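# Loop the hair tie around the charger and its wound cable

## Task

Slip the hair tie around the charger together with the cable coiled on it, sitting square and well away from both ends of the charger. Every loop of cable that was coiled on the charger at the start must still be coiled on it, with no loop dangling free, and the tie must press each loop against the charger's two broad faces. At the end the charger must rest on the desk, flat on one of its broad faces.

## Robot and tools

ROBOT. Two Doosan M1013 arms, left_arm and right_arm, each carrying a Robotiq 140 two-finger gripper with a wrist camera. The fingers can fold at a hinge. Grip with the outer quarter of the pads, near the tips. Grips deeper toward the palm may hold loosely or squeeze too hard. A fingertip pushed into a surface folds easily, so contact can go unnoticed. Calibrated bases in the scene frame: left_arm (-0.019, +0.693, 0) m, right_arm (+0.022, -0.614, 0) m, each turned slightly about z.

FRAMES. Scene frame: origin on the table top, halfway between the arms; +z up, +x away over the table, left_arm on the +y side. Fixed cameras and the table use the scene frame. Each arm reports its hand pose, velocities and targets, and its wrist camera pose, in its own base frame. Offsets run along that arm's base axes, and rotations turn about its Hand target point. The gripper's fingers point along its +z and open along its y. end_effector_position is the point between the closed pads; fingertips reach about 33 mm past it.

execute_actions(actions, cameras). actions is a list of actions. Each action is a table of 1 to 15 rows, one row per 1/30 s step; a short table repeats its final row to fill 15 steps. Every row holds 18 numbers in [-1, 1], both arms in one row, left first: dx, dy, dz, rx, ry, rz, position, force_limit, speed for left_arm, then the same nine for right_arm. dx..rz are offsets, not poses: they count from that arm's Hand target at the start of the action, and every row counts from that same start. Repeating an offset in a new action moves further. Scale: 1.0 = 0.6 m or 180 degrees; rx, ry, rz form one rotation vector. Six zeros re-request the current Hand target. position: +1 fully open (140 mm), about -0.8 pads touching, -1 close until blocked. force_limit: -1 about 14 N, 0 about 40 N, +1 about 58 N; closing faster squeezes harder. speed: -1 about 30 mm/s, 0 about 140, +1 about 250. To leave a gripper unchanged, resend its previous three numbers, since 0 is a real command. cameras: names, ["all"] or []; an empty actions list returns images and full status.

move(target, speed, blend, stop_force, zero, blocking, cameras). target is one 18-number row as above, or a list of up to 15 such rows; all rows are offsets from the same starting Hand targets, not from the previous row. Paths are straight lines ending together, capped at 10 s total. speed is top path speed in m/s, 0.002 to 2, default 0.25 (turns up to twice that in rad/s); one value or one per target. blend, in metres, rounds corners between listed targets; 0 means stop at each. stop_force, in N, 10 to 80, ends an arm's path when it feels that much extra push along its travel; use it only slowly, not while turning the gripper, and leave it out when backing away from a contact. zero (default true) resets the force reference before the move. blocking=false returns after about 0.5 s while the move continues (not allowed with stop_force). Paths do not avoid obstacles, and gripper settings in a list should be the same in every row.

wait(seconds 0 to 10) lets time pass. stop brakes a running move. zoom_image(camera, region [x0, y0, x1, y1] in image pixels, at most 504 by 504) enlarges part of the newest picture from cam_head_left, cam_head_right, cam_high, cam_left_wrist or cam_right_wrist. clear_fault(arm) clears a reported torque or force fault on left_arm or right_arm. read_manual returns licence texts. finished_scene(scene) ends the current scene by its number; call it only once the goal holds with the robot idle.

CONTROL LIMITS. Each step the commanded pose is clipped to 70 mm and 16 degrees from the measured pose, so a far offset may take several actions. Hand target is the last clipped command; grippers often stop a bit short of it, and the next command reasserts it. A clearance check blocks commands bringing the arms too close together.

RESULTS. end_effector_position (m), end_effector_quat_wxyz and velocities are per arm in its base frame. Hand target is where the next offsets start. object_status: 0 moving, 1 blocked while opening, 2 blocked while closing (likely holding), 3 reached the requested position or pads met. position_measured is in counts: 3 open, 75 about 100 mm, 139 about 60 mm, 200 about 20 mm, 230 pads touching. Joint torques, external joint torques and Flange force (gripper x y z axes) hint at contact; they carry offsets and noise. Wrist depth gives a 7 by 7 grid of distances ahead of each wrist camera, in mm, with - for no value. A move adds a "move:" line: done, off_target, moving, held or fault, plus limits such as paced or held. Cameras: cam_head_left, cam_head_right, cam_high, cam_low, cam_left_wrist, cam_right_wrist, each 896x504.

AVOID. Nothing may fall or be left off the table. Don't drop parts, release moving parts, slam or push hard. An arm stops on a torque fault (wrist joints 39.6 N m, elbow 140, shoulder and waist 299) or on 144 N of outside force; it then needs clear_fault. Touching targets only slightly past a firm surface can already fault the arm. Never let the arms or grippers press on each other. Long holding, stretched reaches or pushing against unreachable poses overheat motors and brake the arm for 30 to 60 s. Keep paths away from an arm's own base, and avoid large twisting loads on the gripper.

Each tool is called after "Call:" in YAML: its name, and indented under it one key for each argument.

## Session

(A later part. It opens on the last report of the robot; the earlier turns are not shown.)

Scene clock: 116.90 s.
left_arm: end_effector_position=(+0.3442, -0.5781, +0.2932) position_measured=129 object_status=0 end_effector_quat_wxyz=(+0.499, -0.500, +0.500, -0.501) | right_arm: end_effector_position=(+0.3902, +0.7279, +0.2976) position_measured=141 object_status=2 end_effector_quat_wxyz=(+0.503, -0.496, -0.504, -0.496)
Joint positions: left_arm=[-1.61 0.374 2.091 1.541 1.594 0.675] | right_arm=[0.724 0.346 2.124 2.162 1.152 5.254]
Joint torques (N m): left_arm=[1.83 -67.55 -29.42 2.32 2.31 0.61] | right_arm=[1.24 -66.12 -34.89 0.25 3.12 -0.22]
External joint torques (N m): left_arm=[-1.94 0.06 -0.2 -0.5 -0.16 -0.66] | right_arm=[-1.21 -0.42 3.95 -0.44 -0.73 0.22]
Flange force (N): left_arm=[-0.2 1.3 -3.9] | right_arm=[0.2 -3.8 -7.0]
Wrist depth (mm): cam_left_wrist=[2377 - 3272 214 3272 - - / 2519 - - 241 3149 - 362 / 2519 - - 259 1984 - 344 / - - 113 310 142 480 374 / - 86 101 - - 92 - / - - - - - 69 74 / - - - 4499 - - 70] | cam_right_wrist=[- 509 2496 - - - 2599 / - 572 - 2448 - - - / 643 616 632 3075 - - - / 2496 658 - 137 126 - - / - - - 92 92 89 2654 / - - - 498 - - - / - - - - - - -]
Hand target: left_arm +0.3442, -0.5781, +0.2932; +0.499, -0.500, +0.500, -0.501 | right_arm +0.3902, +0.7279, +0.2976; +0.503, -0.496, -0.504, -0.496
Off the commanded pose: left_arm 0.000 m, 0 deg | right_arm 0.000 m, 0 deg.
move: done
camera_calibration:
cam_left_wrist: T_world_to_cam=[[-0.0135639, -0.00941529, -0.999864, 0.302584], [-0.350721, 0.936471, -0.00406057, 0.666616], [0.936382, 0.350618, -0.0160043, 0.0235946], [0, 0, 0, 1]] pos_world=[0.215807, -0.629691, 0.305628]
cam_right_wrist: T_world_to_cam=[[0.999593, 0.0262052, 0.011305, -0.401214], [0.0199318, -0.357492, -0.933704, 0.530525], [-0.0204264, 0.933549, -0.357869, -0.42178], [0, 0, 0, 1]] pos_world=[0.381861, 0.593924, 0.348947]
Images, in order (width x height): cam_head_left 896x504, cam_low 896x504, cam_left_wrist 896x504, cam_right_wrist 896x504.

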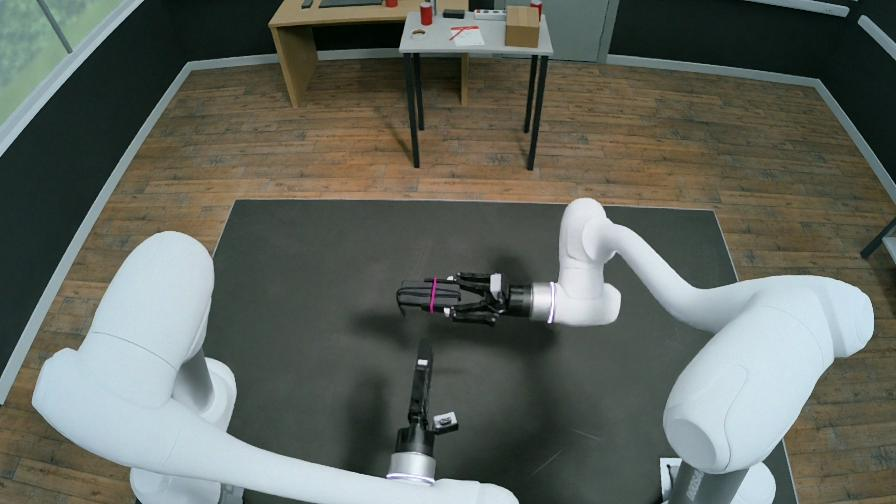

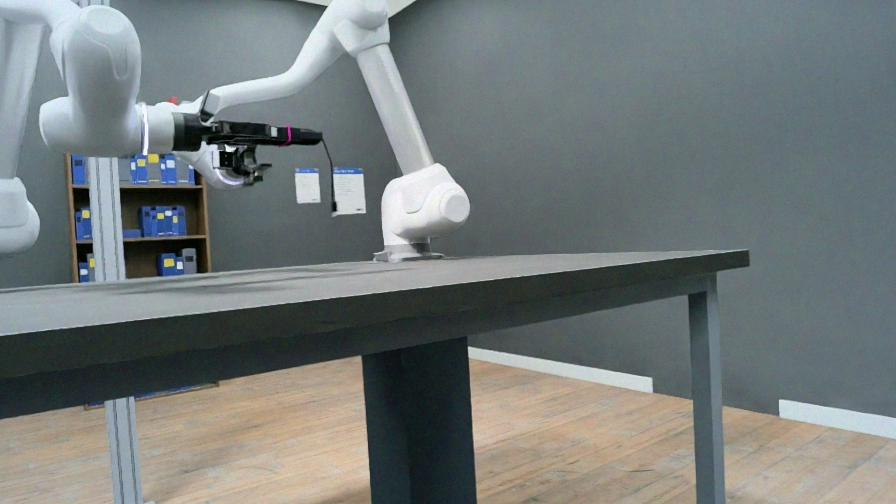

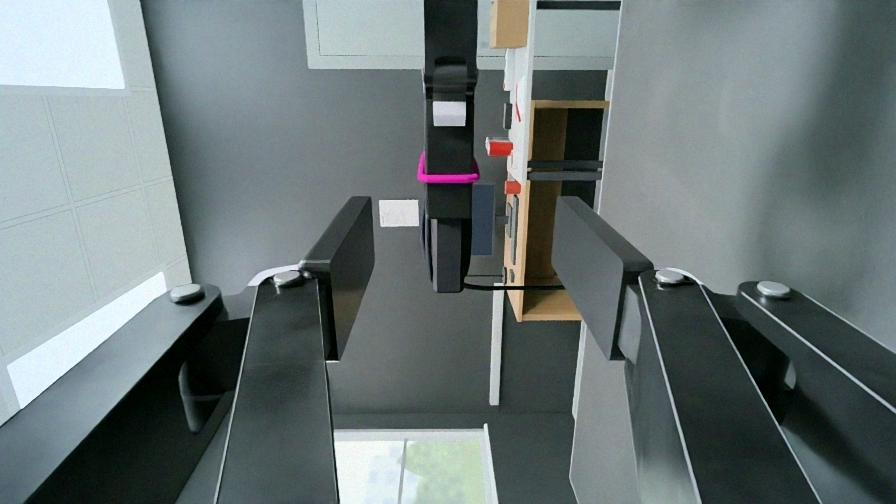

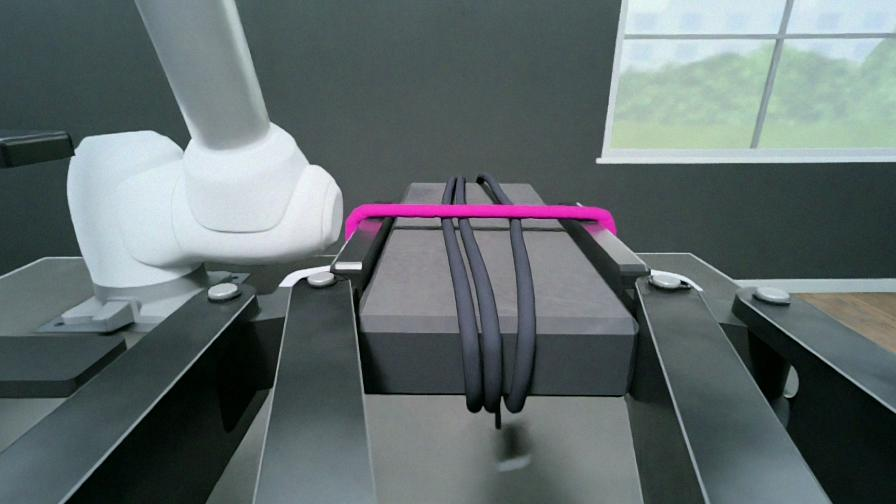

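Call:
move:
  target: [0.238,-0.003,0.0055,0,0,0,0.0,-0.6,-1,0,0,0,0,0,0,-1,-0.4,-1]
  speed: 0.1
  cameras: ["cam_left_wrist","cam_right_wrist","cam_head_left","cam_low"]

Call:
zoom_image:
  camera: "cam_right_wrist"
  region: [320, 120, 640, 420]

Call:
zoom_image:
  camera: "cam_low"
  region: [200, 80, 360, 180]

Scene clock: 119.53 s.
left_arm: end_effector_position=(+0.4869, -0.5799, +0.2965) position_measured=129 object_status=3 end_effector_quat_wxyz=(+0.499, -0.500, +0.500, -0.501) | right_arm: end_effector_position=(+0.3902, +0.7279, +0.2976) position_measured=141 object_status=2 end_effector_quat_wxyz=(+0.503, -0.496, -0.504, -0.496)
Joint positions: left_arm=[-1.368 0.395 2.047 1.728 1.439 0.688] | right_arm=[0.724 0.346 2.124 2.162 1.152 5.254]
Joint torques (N m): left_arm=[1.28 -70.74 -30.7 1.79 2.27 0.6] | right_arm=[1.28 -66.11 -35 0.23 3.12 -0.18]
External joint torques (N m): left_arm=[-1.27 -0.2 -0.22 -0.49 -0.14 -0.65] | right_arm=[-1.37 -0.14 4.1 -0.42 -0.73 0.18]
Flange force (N): left_arm=[0.3 0.7 -2.5] | right_arm=[-0.4 -3.6 -7.1]
Wrist depth (mm): cam_left_wrist=[4270 - - 81 3110 - 383 / - 3315 - 84 2896 - 368 / - - - 113 3359 - 343 / - - 113 118 142 542 327 / - 86 101 126 125 92 - / - - - 144 - 69 74 / - - - 3651 - - 70] | cam_right_wrist=[2101 120 - - - - - / 2272 121 122 2313 2521 - - / 128 638 658 141 - - - / 149 693 683 - 125 739 2424 / - - - 93 95 92 2573 / - - - 94 - - - / - - - - - - -]
Hand target: left_arm +0.4870, -0.5799, +0.2965; +0.499, -0.500, +0.500, -0.501 | right_arm +0.3902, +0.7279, +0.2976; +0.503, -0.496, -0.504, -0.496
Off the commanded pose: left_arm 0.000 m, 0 deg | right_arm 0.000 m, 0 deg.
move: done
camera_calibration:
cam_left_wrist: T_world_to_cam=[[-0.0136006, -0.00932066, -0.999864, 0.307877], [-0.350632, 0.936505, -0.00396059, 0.718358], [0.936415, 0.35053, -0.0160051, -0.109503], [0, 0, 0, 1]] pos_world=[0.358607, -0.631492, 0.308928]
cam_right_wrist: T_world_to_cam=[[0.999593, 0.0262052, 0.011305, -0.401214], [0.0199318, -0.357492, -0.933704, 0.530525], [-0.0204264, 0.933549, -0.357869, -0.42178], [0, 0, 0, 1]] pos_world=[0.381861, 0.593924, 0.348947]
Images, in order (width x height): cam_head_left 896x504, cam_low 896x504, cam_left_wrist 896x504, cam_right_wrist 896x504.

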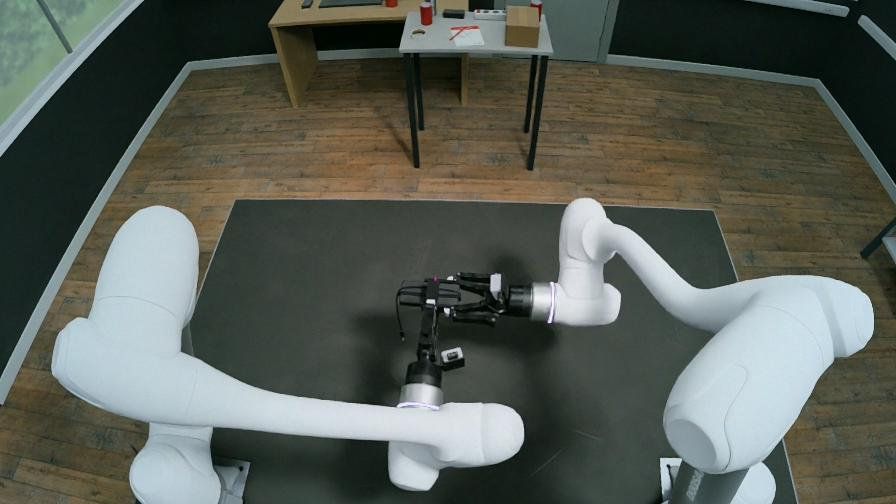

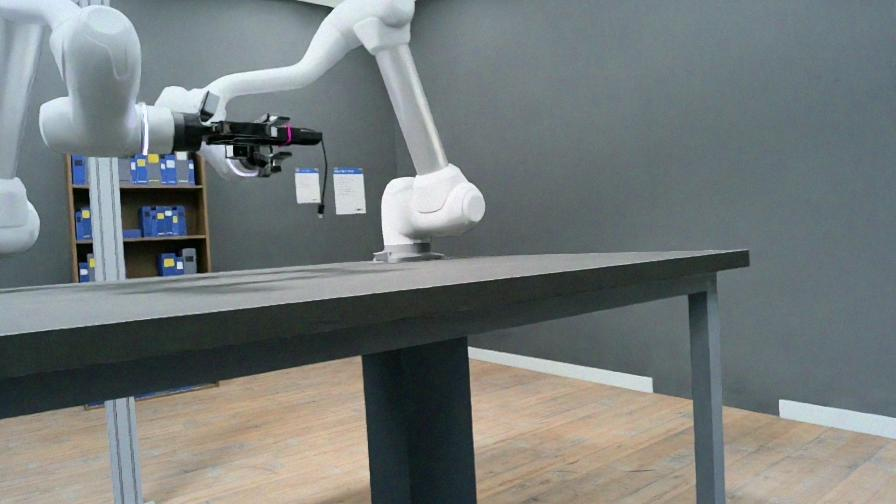

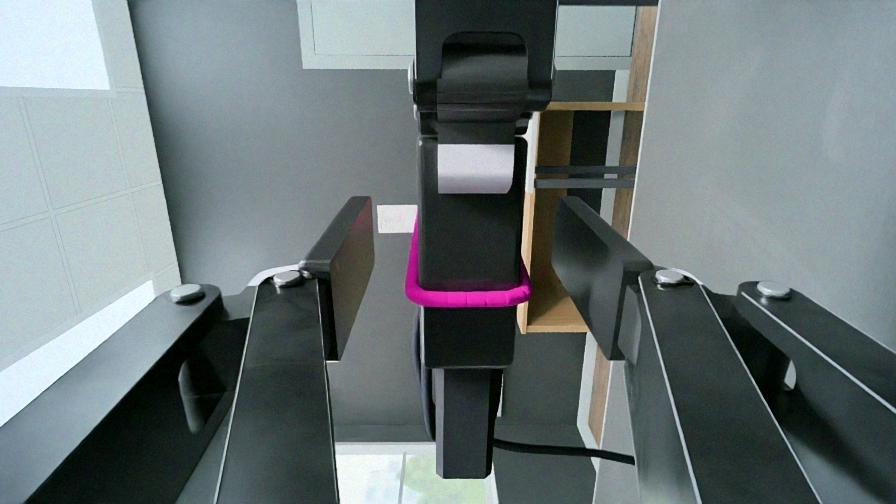

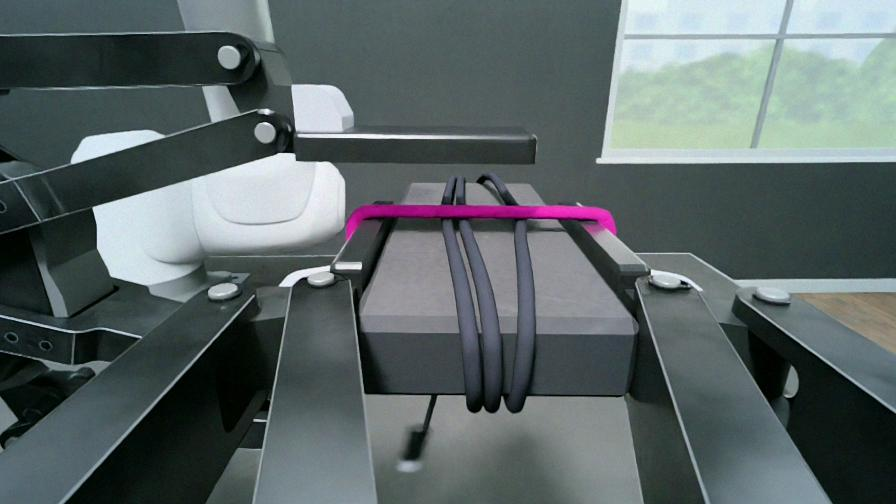

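Scaled by 1.575 from the camera's 896x504 image, which has a finer 1280x720 frame.

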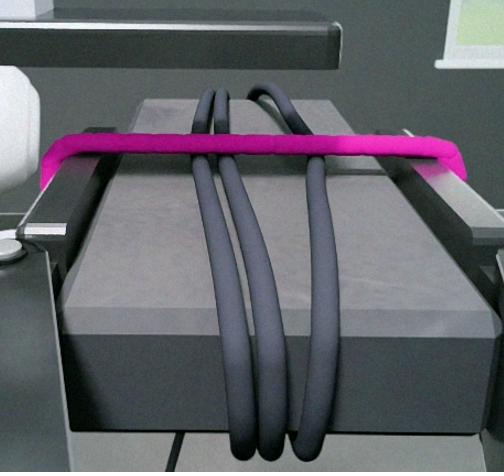

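Scaled by 3.150 from the camera's 896x504 image, which has a finer 1280x720 frame.

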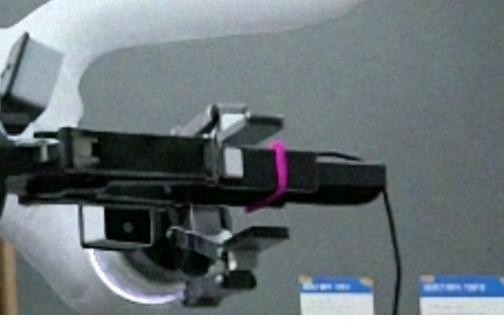

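Call:
move:
  target: [0,0,0,0,0,0,-1,-0.5,-1,0,0,0,0,0,0,-1,-0.4,-1]

Call:
wait:
  seconds: 1
  cameras: ["cam_left_wrist","cam_right_wrist","cam_low"]

Call:
zoom_image:
  camera: "cam_right_wrist"
  region: [320, 120, 640, 420]

Call:
zoom_image:
  camera: "cam_low"
  region: [200, 80, 360, 180]

Scene clock: 121.73 s.
left_arm: end_effector_position=(+0.4870, -0.5799, +0.2965) position_measured=183 object_status=2 end_effector_quat_wxyz=(+0.499, -0.500, +0.500, -0.501) | right_arm: end_effector_position=(+0.3902, +0.7279, +0.2976) position_measured=141 object_status=2 end_effector_quat_wxyz=(+0.503, -0.496, -0.504, -0.496)
Joint positions: left_arm=[-1.368 0.395 2.047 1.728 1.439 0.688] | right_arm=[0.724 0.346 2.124 2.162 1.152 5.254]
Joint torques (N m): left_arm=[-1.46 -67.45 -27.88 0.68 1.05 0.59] | right_arm=[-2.89 -69.28 -39.77 2.6 3.62 -0.04]
External joint torques (N m): left_arm=[1.31 -3.5 -3.1 0.64 1.1 -0.64] | right_arm=[2.86 2.78 8.66 -2.79 -1.23 0.04]
Flange force (N): left_arm=[0.8 -4.7 2.3] | right_arm=[-4.9 -9.5 -7.1]
Wrist depth (mm): cam_left_wrist=[- - - 81 2964 - - / - 3405 - 84 2545 - 330 / 2355 - - 113 3149 - 356 / 2519 - - 118 121 - 354 / 2571 - 92 126 86 86 314 / - - 66 144 - - - / - - - - - - -] | cam_right_wrist=[- 540 - - - - - / 120 121 2174 - - - - / 129 129 127 - 2472 - - / 156 678 683 - 125 - - / - - - 93 92 89 2521 / - - - - - - - / - - - 405 - - -]
Hand target: left_arm +0.4870, -0.5799, +0.2965; +0.499, -0.500, +0.500, -0.501 | right_arm +0.3902, +0.7279, +0.2976; +0.503, -0.496, -0.504, -0.496
Off the commanded pose: left_arm 0.000 m, 0 deg | right_arm 0.000 m, 0 deg.
move: done

Scene clock: 122.73 s.
left_arm: end_effector_position=(+0.4870, -0.5799, +0.2965) position_measured=183 object_status=2 end_effector_quat_wxyz=(+0.499, -0.500, +0.500, -0.501) | right_arm: end_effector_position=(+0.3902, +0.7279, +0.2976) position_measured=141 object_status=2 end_effector_quat_wxyz=(+0.503, -0.496, -0.504, -0.496)
Joint positions: left_arm=[-1.368 0.395 2.047 1.728 1.439 0.688] | right_arm=[0.724 0.346 2.124 2.162 1.152 5.254]
Joint torques (N m): left_arm=[-1.32 -67.97 -27.91 0.66 1.05 0.61] | right_arm=[-2.7 -69.15 -39.66 2.54 3.62 -0.02]
External joint torques (N m): left_arm=[1.39 -2.99 -3.11 0.65 1.1 -0.66] | right_arm=[2.73 2.54 8.53 -2.73 -1.22 0.02]
Flange force (N): left_arm=[1.3 -3.9 2.6] | right_arm=[-4.6 -9.5 -7.2]
Wrist depth (mm): cam_left_wrist=[- - - 81 2964 - 367 / 2446 - - 84 2377 - 379 / - 3999 - 112 3651 - 364 / - - - 118 121 - 392 / - - 92 126 86 86 - / - - 66 144 - - - / - - - 3272 - - -] | cam_right_wrist=[- 539 - - - - - / 120 121 2119 2119 - - - / 146 129 127 - - - - / 156 683 685 - 126 - 3075 / - - - 93 92 89 2547 / - - - - - - - / - - - 417 - - -]
Hand target: left_arm +0.4870, -0.5799, +0.2965; +0.499, -0.500, +0.500, -0.501 | right_arm +0.3902, +0.7279, +0.2976; +0.503, -0.496, -0.504, -0.496
Tool commands: left_gripper/position=-1.0 left_gripper/force_limit=-0.5 left_gripper/speed=-1.0 right_gripper/position=-1.0 right_gripper/force_limit=-0.4 right_gripper/speed=-1.0
Off the commanded pose: left_arm 0.000 m, 0 deg | right_arm 0.000 m, 0 deg.
wait: 1.00 s; at rest by 0.17 s
camera_calibration:
cam_left_wrist: T_world_to_cam=[[-0.0135639, -0.00941529, -0.999864, 0.307804], [-0.350721, 0.936471, -0.00406057, 0.718398], [0.936382, 0.350618, -0.0160043, -0.109437], [0, 0, 0, 1]] pos_world=[0.358607, -0.631491, 0.308928]
cam_right_wrist: T_world_to_cam=[[0.999593, 0.0262052, 0.011305, -0.401214], [0.0199318, -0.357492, -0.933704, 0.530525], [-0.0204264, 0.933549, -0.357869, -0.42178], [0, 0, 0, 1]] pos_world=[0.381861, 0.593924, 0.348947]
Images, in order (width x height): cam_low 896x504, cam_left_wrist 896x504, cam_right_wrist 896x504.

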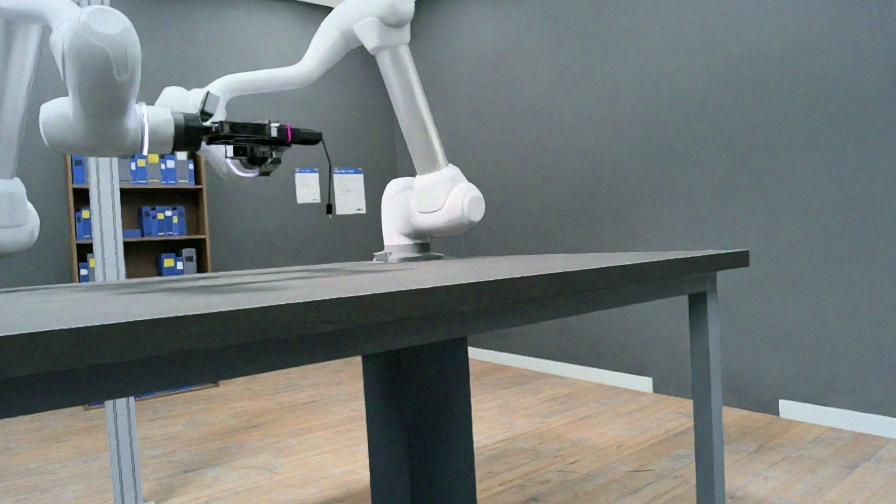

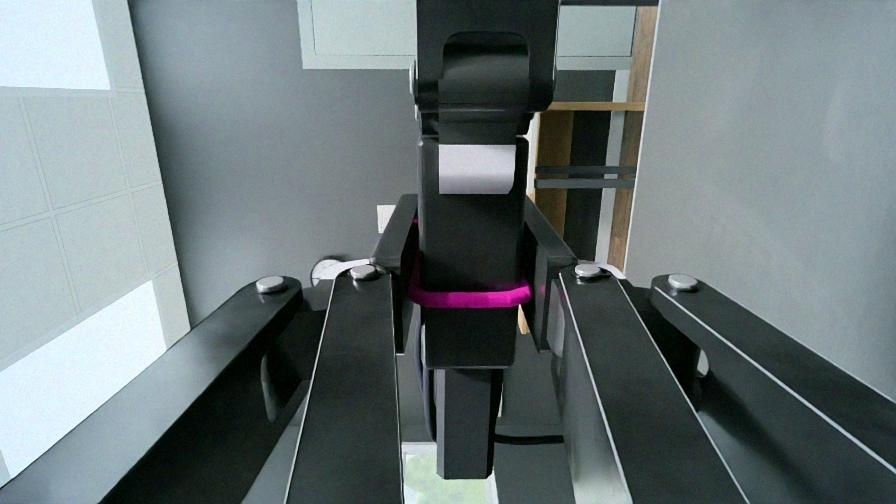

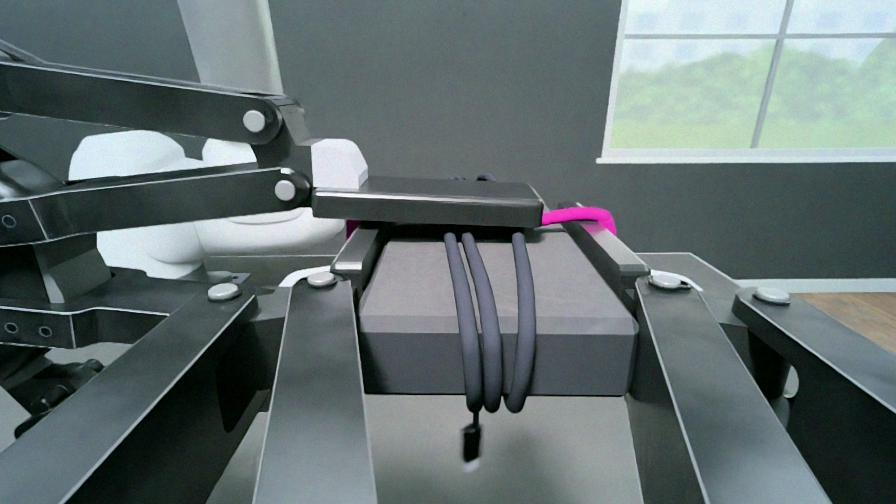

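Scaled by 1.575 from the camera's 896x504 image, which has a finer 1280x720 frame.

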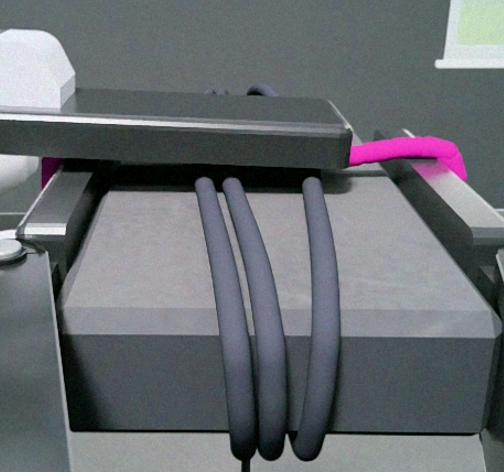

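Scaled by 3.150 from the camera's 896x504 image, which has a finer 1280x720 frame.

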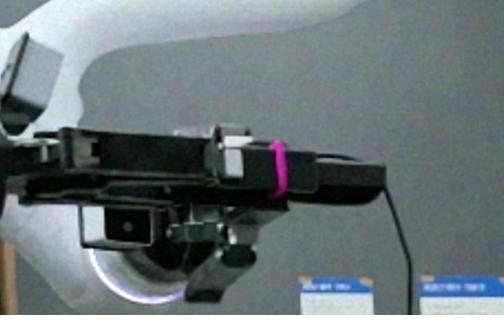

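Call:
move:
  target:
    - [0,0,0,0,0,0,-1,-0.5,-1,0,0,0,0,0,0,-0.06,-0.4,-1]
    - [0,0,0,0,0,0,-1,-0.5,-1,0.0007,-0.045,0,0,0,0,-0.06,-0.4,-1]
  speed: 0.03
  cameras: ["cam_left_wrist","cam_right_wrist","cam_low"]

Call:
zoom_image:
  camera: "cam_right_wrist"
  region: [320, 120, 640, 420]

Call:
zoom_image:
  camera: "cam_left_wrist"
  region: [350, 150, 600, 400]

Scene clock: 124.90 s.
left_arm: end_effector_position=(+0.4870, -0.5799, +0.2965) position_measured=183 object_status=2 end_effector_quat_wxyz=(+0.499, -0.500, +0.500, -0.501) | right_arm: end_effector_position=(+0.3906, +0.7010, +0.2976) position_measured=136 object_status=3 end_effector_quat_wxyz=(+0.503, -0.496, -0.504, -0.496)
Joint positions: left_arm=[-1.368 0.395 2.047 1.728 1.439 0.688] | right_arm=[0.686 0.324 2.159 2.131 1.179 5.256]
Joint torques (N m): left_arm=[2.76 -69.73 -29.11 0.96 2.21 0.64] | right_arm=[0.58 -65.05 -35.09 0.69 3.73 -0.05]
External joint torques (N m): left_arm=[-2.84 -1.22 -1.98 0.37 -0.06 -0.69] | right_arm=[-0.57 1.25 4.48 -0.77 -1.34 0.05]
Flange force (N): left_arm=[2.6 -1.3 -3.5] | right_arm=[-2.1 -3.9 -5.0]
Wrist depth (mm): cam_left_wrist=[- - 2799 - 3035 611 347 / - - - 105 3272 - - / - - - 111 3405 474 361 / - - - 115 121 474 345 / - - 92 136 86 86 330 / - - 66 143 - - - / - - - 3499 - - -] | cam_right_wrist=[2174 567 597 - - - - / 146 146 159 - - 2313 2401 / 157 156 153 153 2292 - - / 161 179 183 137 128 2599 - / - - - - 94 89 2521 / - - - - - - - / - - - - - - -]
Hand target: left_arm +0.4870, -0.5799, +0.2965; +0.499, -0.500, +0.500, -0.501 | right_arm +0.3906, +0.7009, +0.2976; +0.503, -0.496, -0.504, -0.496
Off the commanded pose: left_arm 0.000 m, 0 deg | right_arm 0.000 m, 0 deg.
move: done
camera_calibration:
cam_left_wrist: T_world_to_cam=[[-0.0135993, -0.00932178, -0.999864, 0.307876], [-0.350719, 0.936472, -0.0039606, 0.718368], [0.936382, 0.350618, -0.0160047, -0.109437], [0, 0, 0, 1]] pos_world=[0.358607, -0.631491, 0.308928]
cam_right_wrist: T_world_to_cam=[[0.999593, 0.0262052, 0.011305, -0.400907], [0.0199318, -0.357492, -0.933704, 0.520864], [-0.0204264, 0.933549, -0.357869, -0.396566], [0, 0, 0, 1]] pos_world=[0.382261, 0.566924, 0.348947]
Images, in order (width x height): cam_low 896x504, cam_left_wrist 896x504, cam_right_wrist 896x504.

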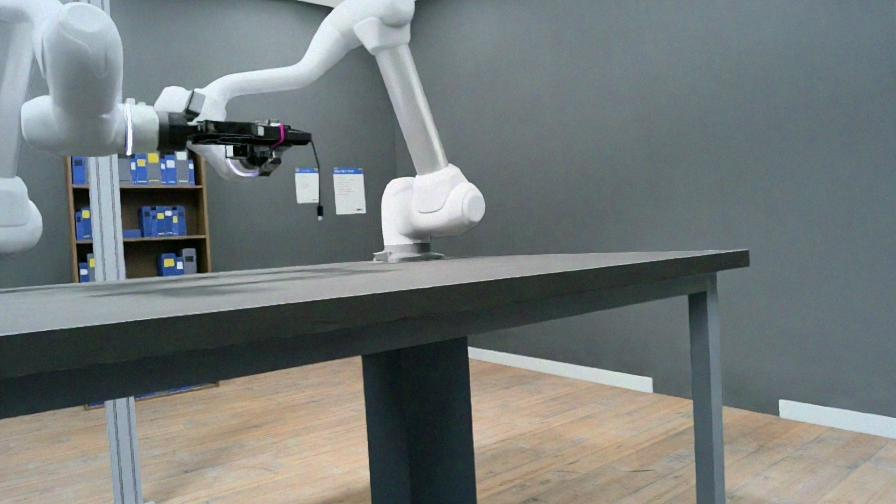

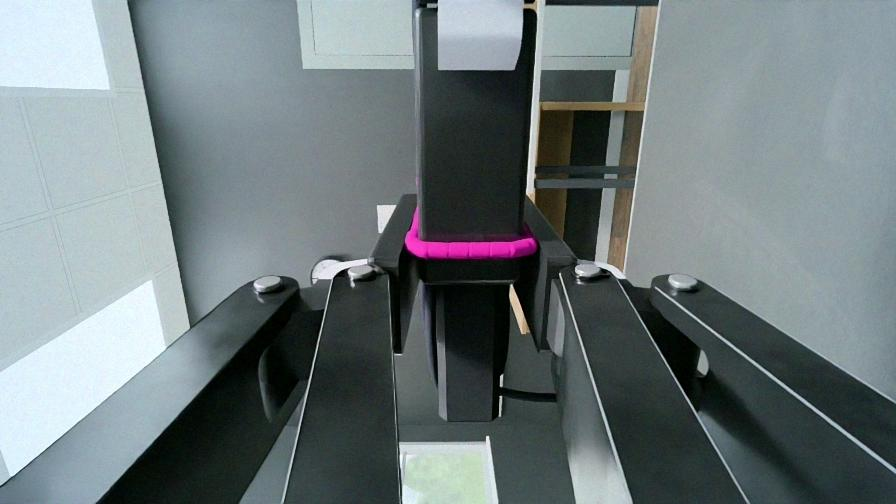

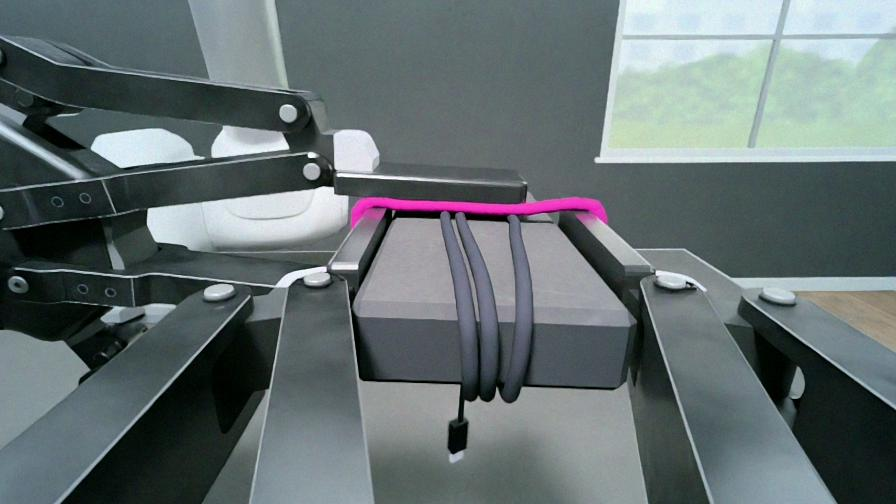

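Scaled by 1.575 from the camera's 896x504 image, which has a finer 1280x720 frame.

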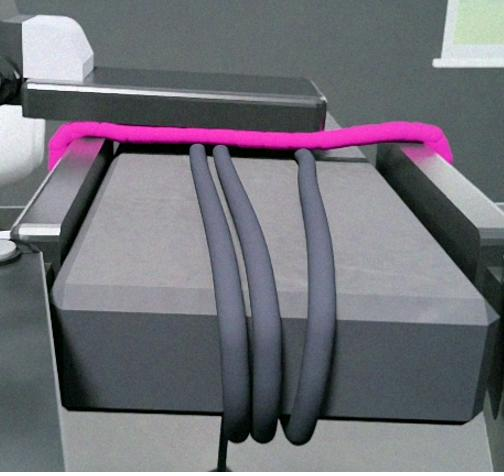

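Scaled by 2.016 from the camera's 896x504 image, which has a finer 1280x720 frame.

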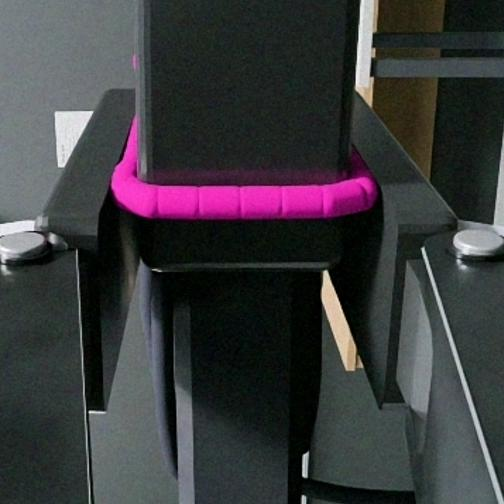

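Call:
move:
  target:
    - [0,0,0,0,0,0,-1,-0.5,-1,0,0,0,0,0,0,-1,-0.3,-1]
    - [0,0,0,0,0,0,-0.1,-0.5,-1,0,0,0,0,0,0,-1,-0.3,-1]
    - [0,0,0,0,0,0,-0.1,-0.5,-1,-0.0007,0.045,0,0,0,0,-1,-0.3,-1]
  speed: 0.05
  cameras: ["cam_left_wrist","cam_right_wrist","cam_low"]

Call:
zoom_image:
  camera: "cam_right_wrist"
  region: [320, 120, 640, 420]

Call:
zoom_image:
  camera: "cam_left_wrist"
  region: [350, 150, 600, 400]

Call:
zoom_image:
  camera: "cam_low"
  region: [200, 80, 360, 180]

Scene clock: 128.87 s.
left_arm: end_effector_position=(+0.4870, -0.5799, +0.2965) position_measured=141 object_status=3 end_effector_quat_wxyz=(+0.499, -0.500, +0.500, -0.501) | right_arm: end_effector_position=(+0.3902, +0.7279, +0.2976) position_measured=141 object_status=2 end_effector_quat_wxyz=(+0.503, -0.496, -0.504, -0.496)
Joint positions: left_arm=[-1.368 0.395 2.047 1.728 1.439 0.688] | right_arm=[0.724 0.346 2.124 2.162 1.152 5.254]
Joint torques (N m): left_arm=[1.77 -70.83 -30.69 1.73 2.28 0.63] | right_arm=[1.16 -66.03 -34.86 0.21 3.12 -0.18]
External joint torques (N m): left_arm=[-1.81 -0.02 -0.26 -0.42 -0.14 -0.68] | right_arm=[-1.2 -0.38 3.8 -0.4 -0.73 0.18]
Flange force (N): left_arm=[0.7 1.0 -3.2] | right_arm=[0.1 -3.6 -6.7]
Wrist depth (mm): cam_left_wrist=[- - - 81 3230 - 363 / 2709 - 4199 84 3110 - - / 3035 - - 112 3451 543 379 / - - 120 118 128 - 328 / - 87 92 124 114 92 361 / - - 66 144 - - - / - - - 3760 - - -] | cam_right_wrist=[- 524 - - 2472 - - / - 119 123 2599 - 2231 - / 127 128 660 163 - 2573 - / 164 681 704 127 127 2654 - / - - - 91 92 89 2626 / - - - - - - - / - - - - - - -]
Hand target: left_arm +0.4870, -0.5799, +0.2965; +0.499, -0.500, +0.500, -0.501 | right_arm +0.3902, +0.7279, +0.2976; +0.503, -0.496, -0.504, -0.496
Off the commanded pose: left_arm 0.000 m, 0 deg | right_arm 0.000 m, 0 deg.
move: done
camera_calibration:
cam_left_wrist: T_world_to_cam=[[-0.0135639, -0.00941529, -0.999864, 0.307804], [-0.350721, 0.936471, -0.00406057, 0.718398], [0.936382, 0.350618, -0.0160043, -0.109437], [0, 0, 0, 1]] pos_world=[0.358607, -0.631491, 0.308928]
cam_right_wrist: T_world_to_cam=[[0.999593, 0.0262052, 0.011305, -0.401214], [0.0199318, -0.357492, -0.933704, 0.530525], [-0.0204264, 0.933549, -0.357869, -0.42178], [0, 0, 0, 1]] pos_world=[0.381861, 0.593924, 0.348947]
Images, in order (width x height): cam_low 896x504, cam_left_wrist 896x504, cam_right_wrist 896x504.

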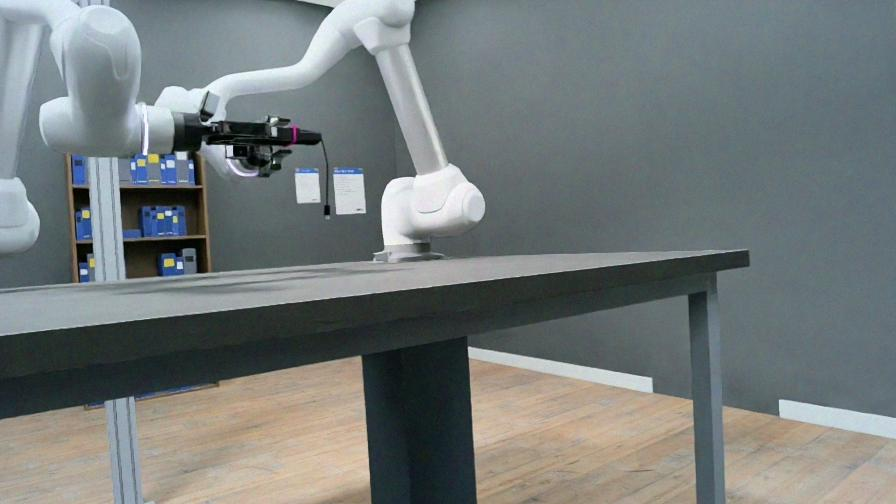

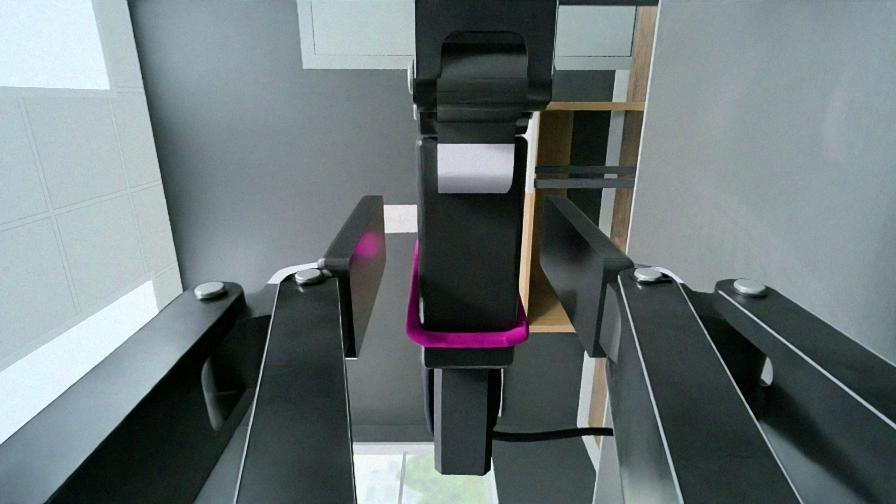

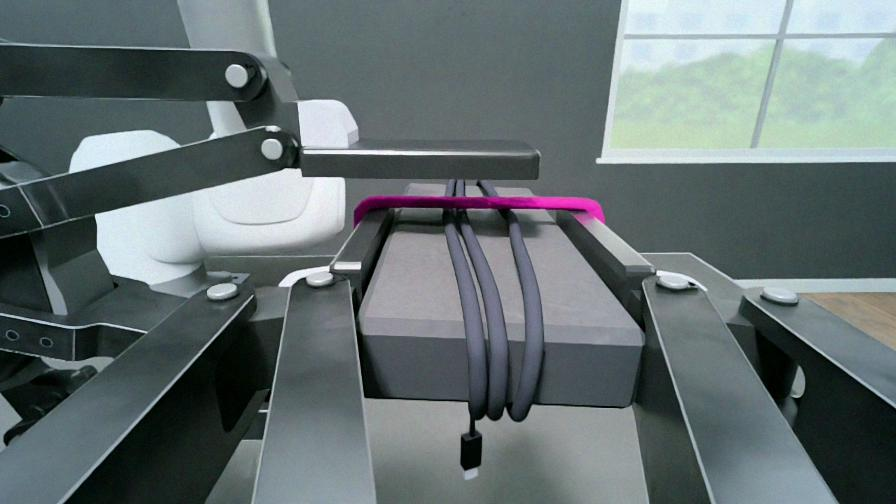

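Scaled by 1.575 from the camera's 896x504 image, which has a finer 1280x720 frame.

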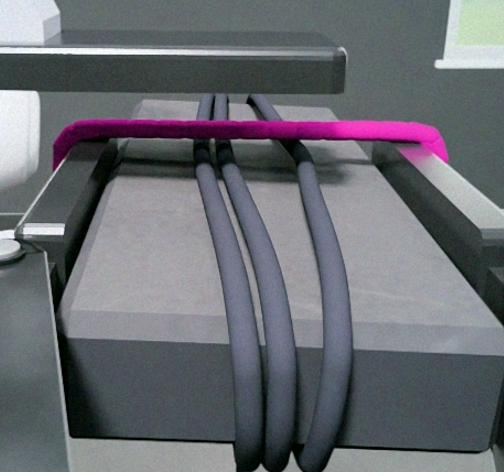

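Scaled by 2.016 from the camera's 896x504 image, which has a finer 1280x720 frame.

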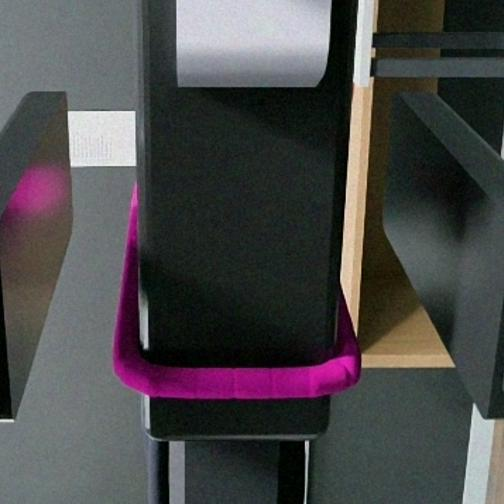

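Scaled by 3.150 from the camera's 896x504 image, which has a finer 1280x720 frame.

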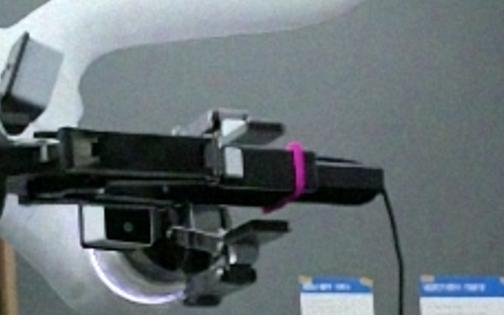

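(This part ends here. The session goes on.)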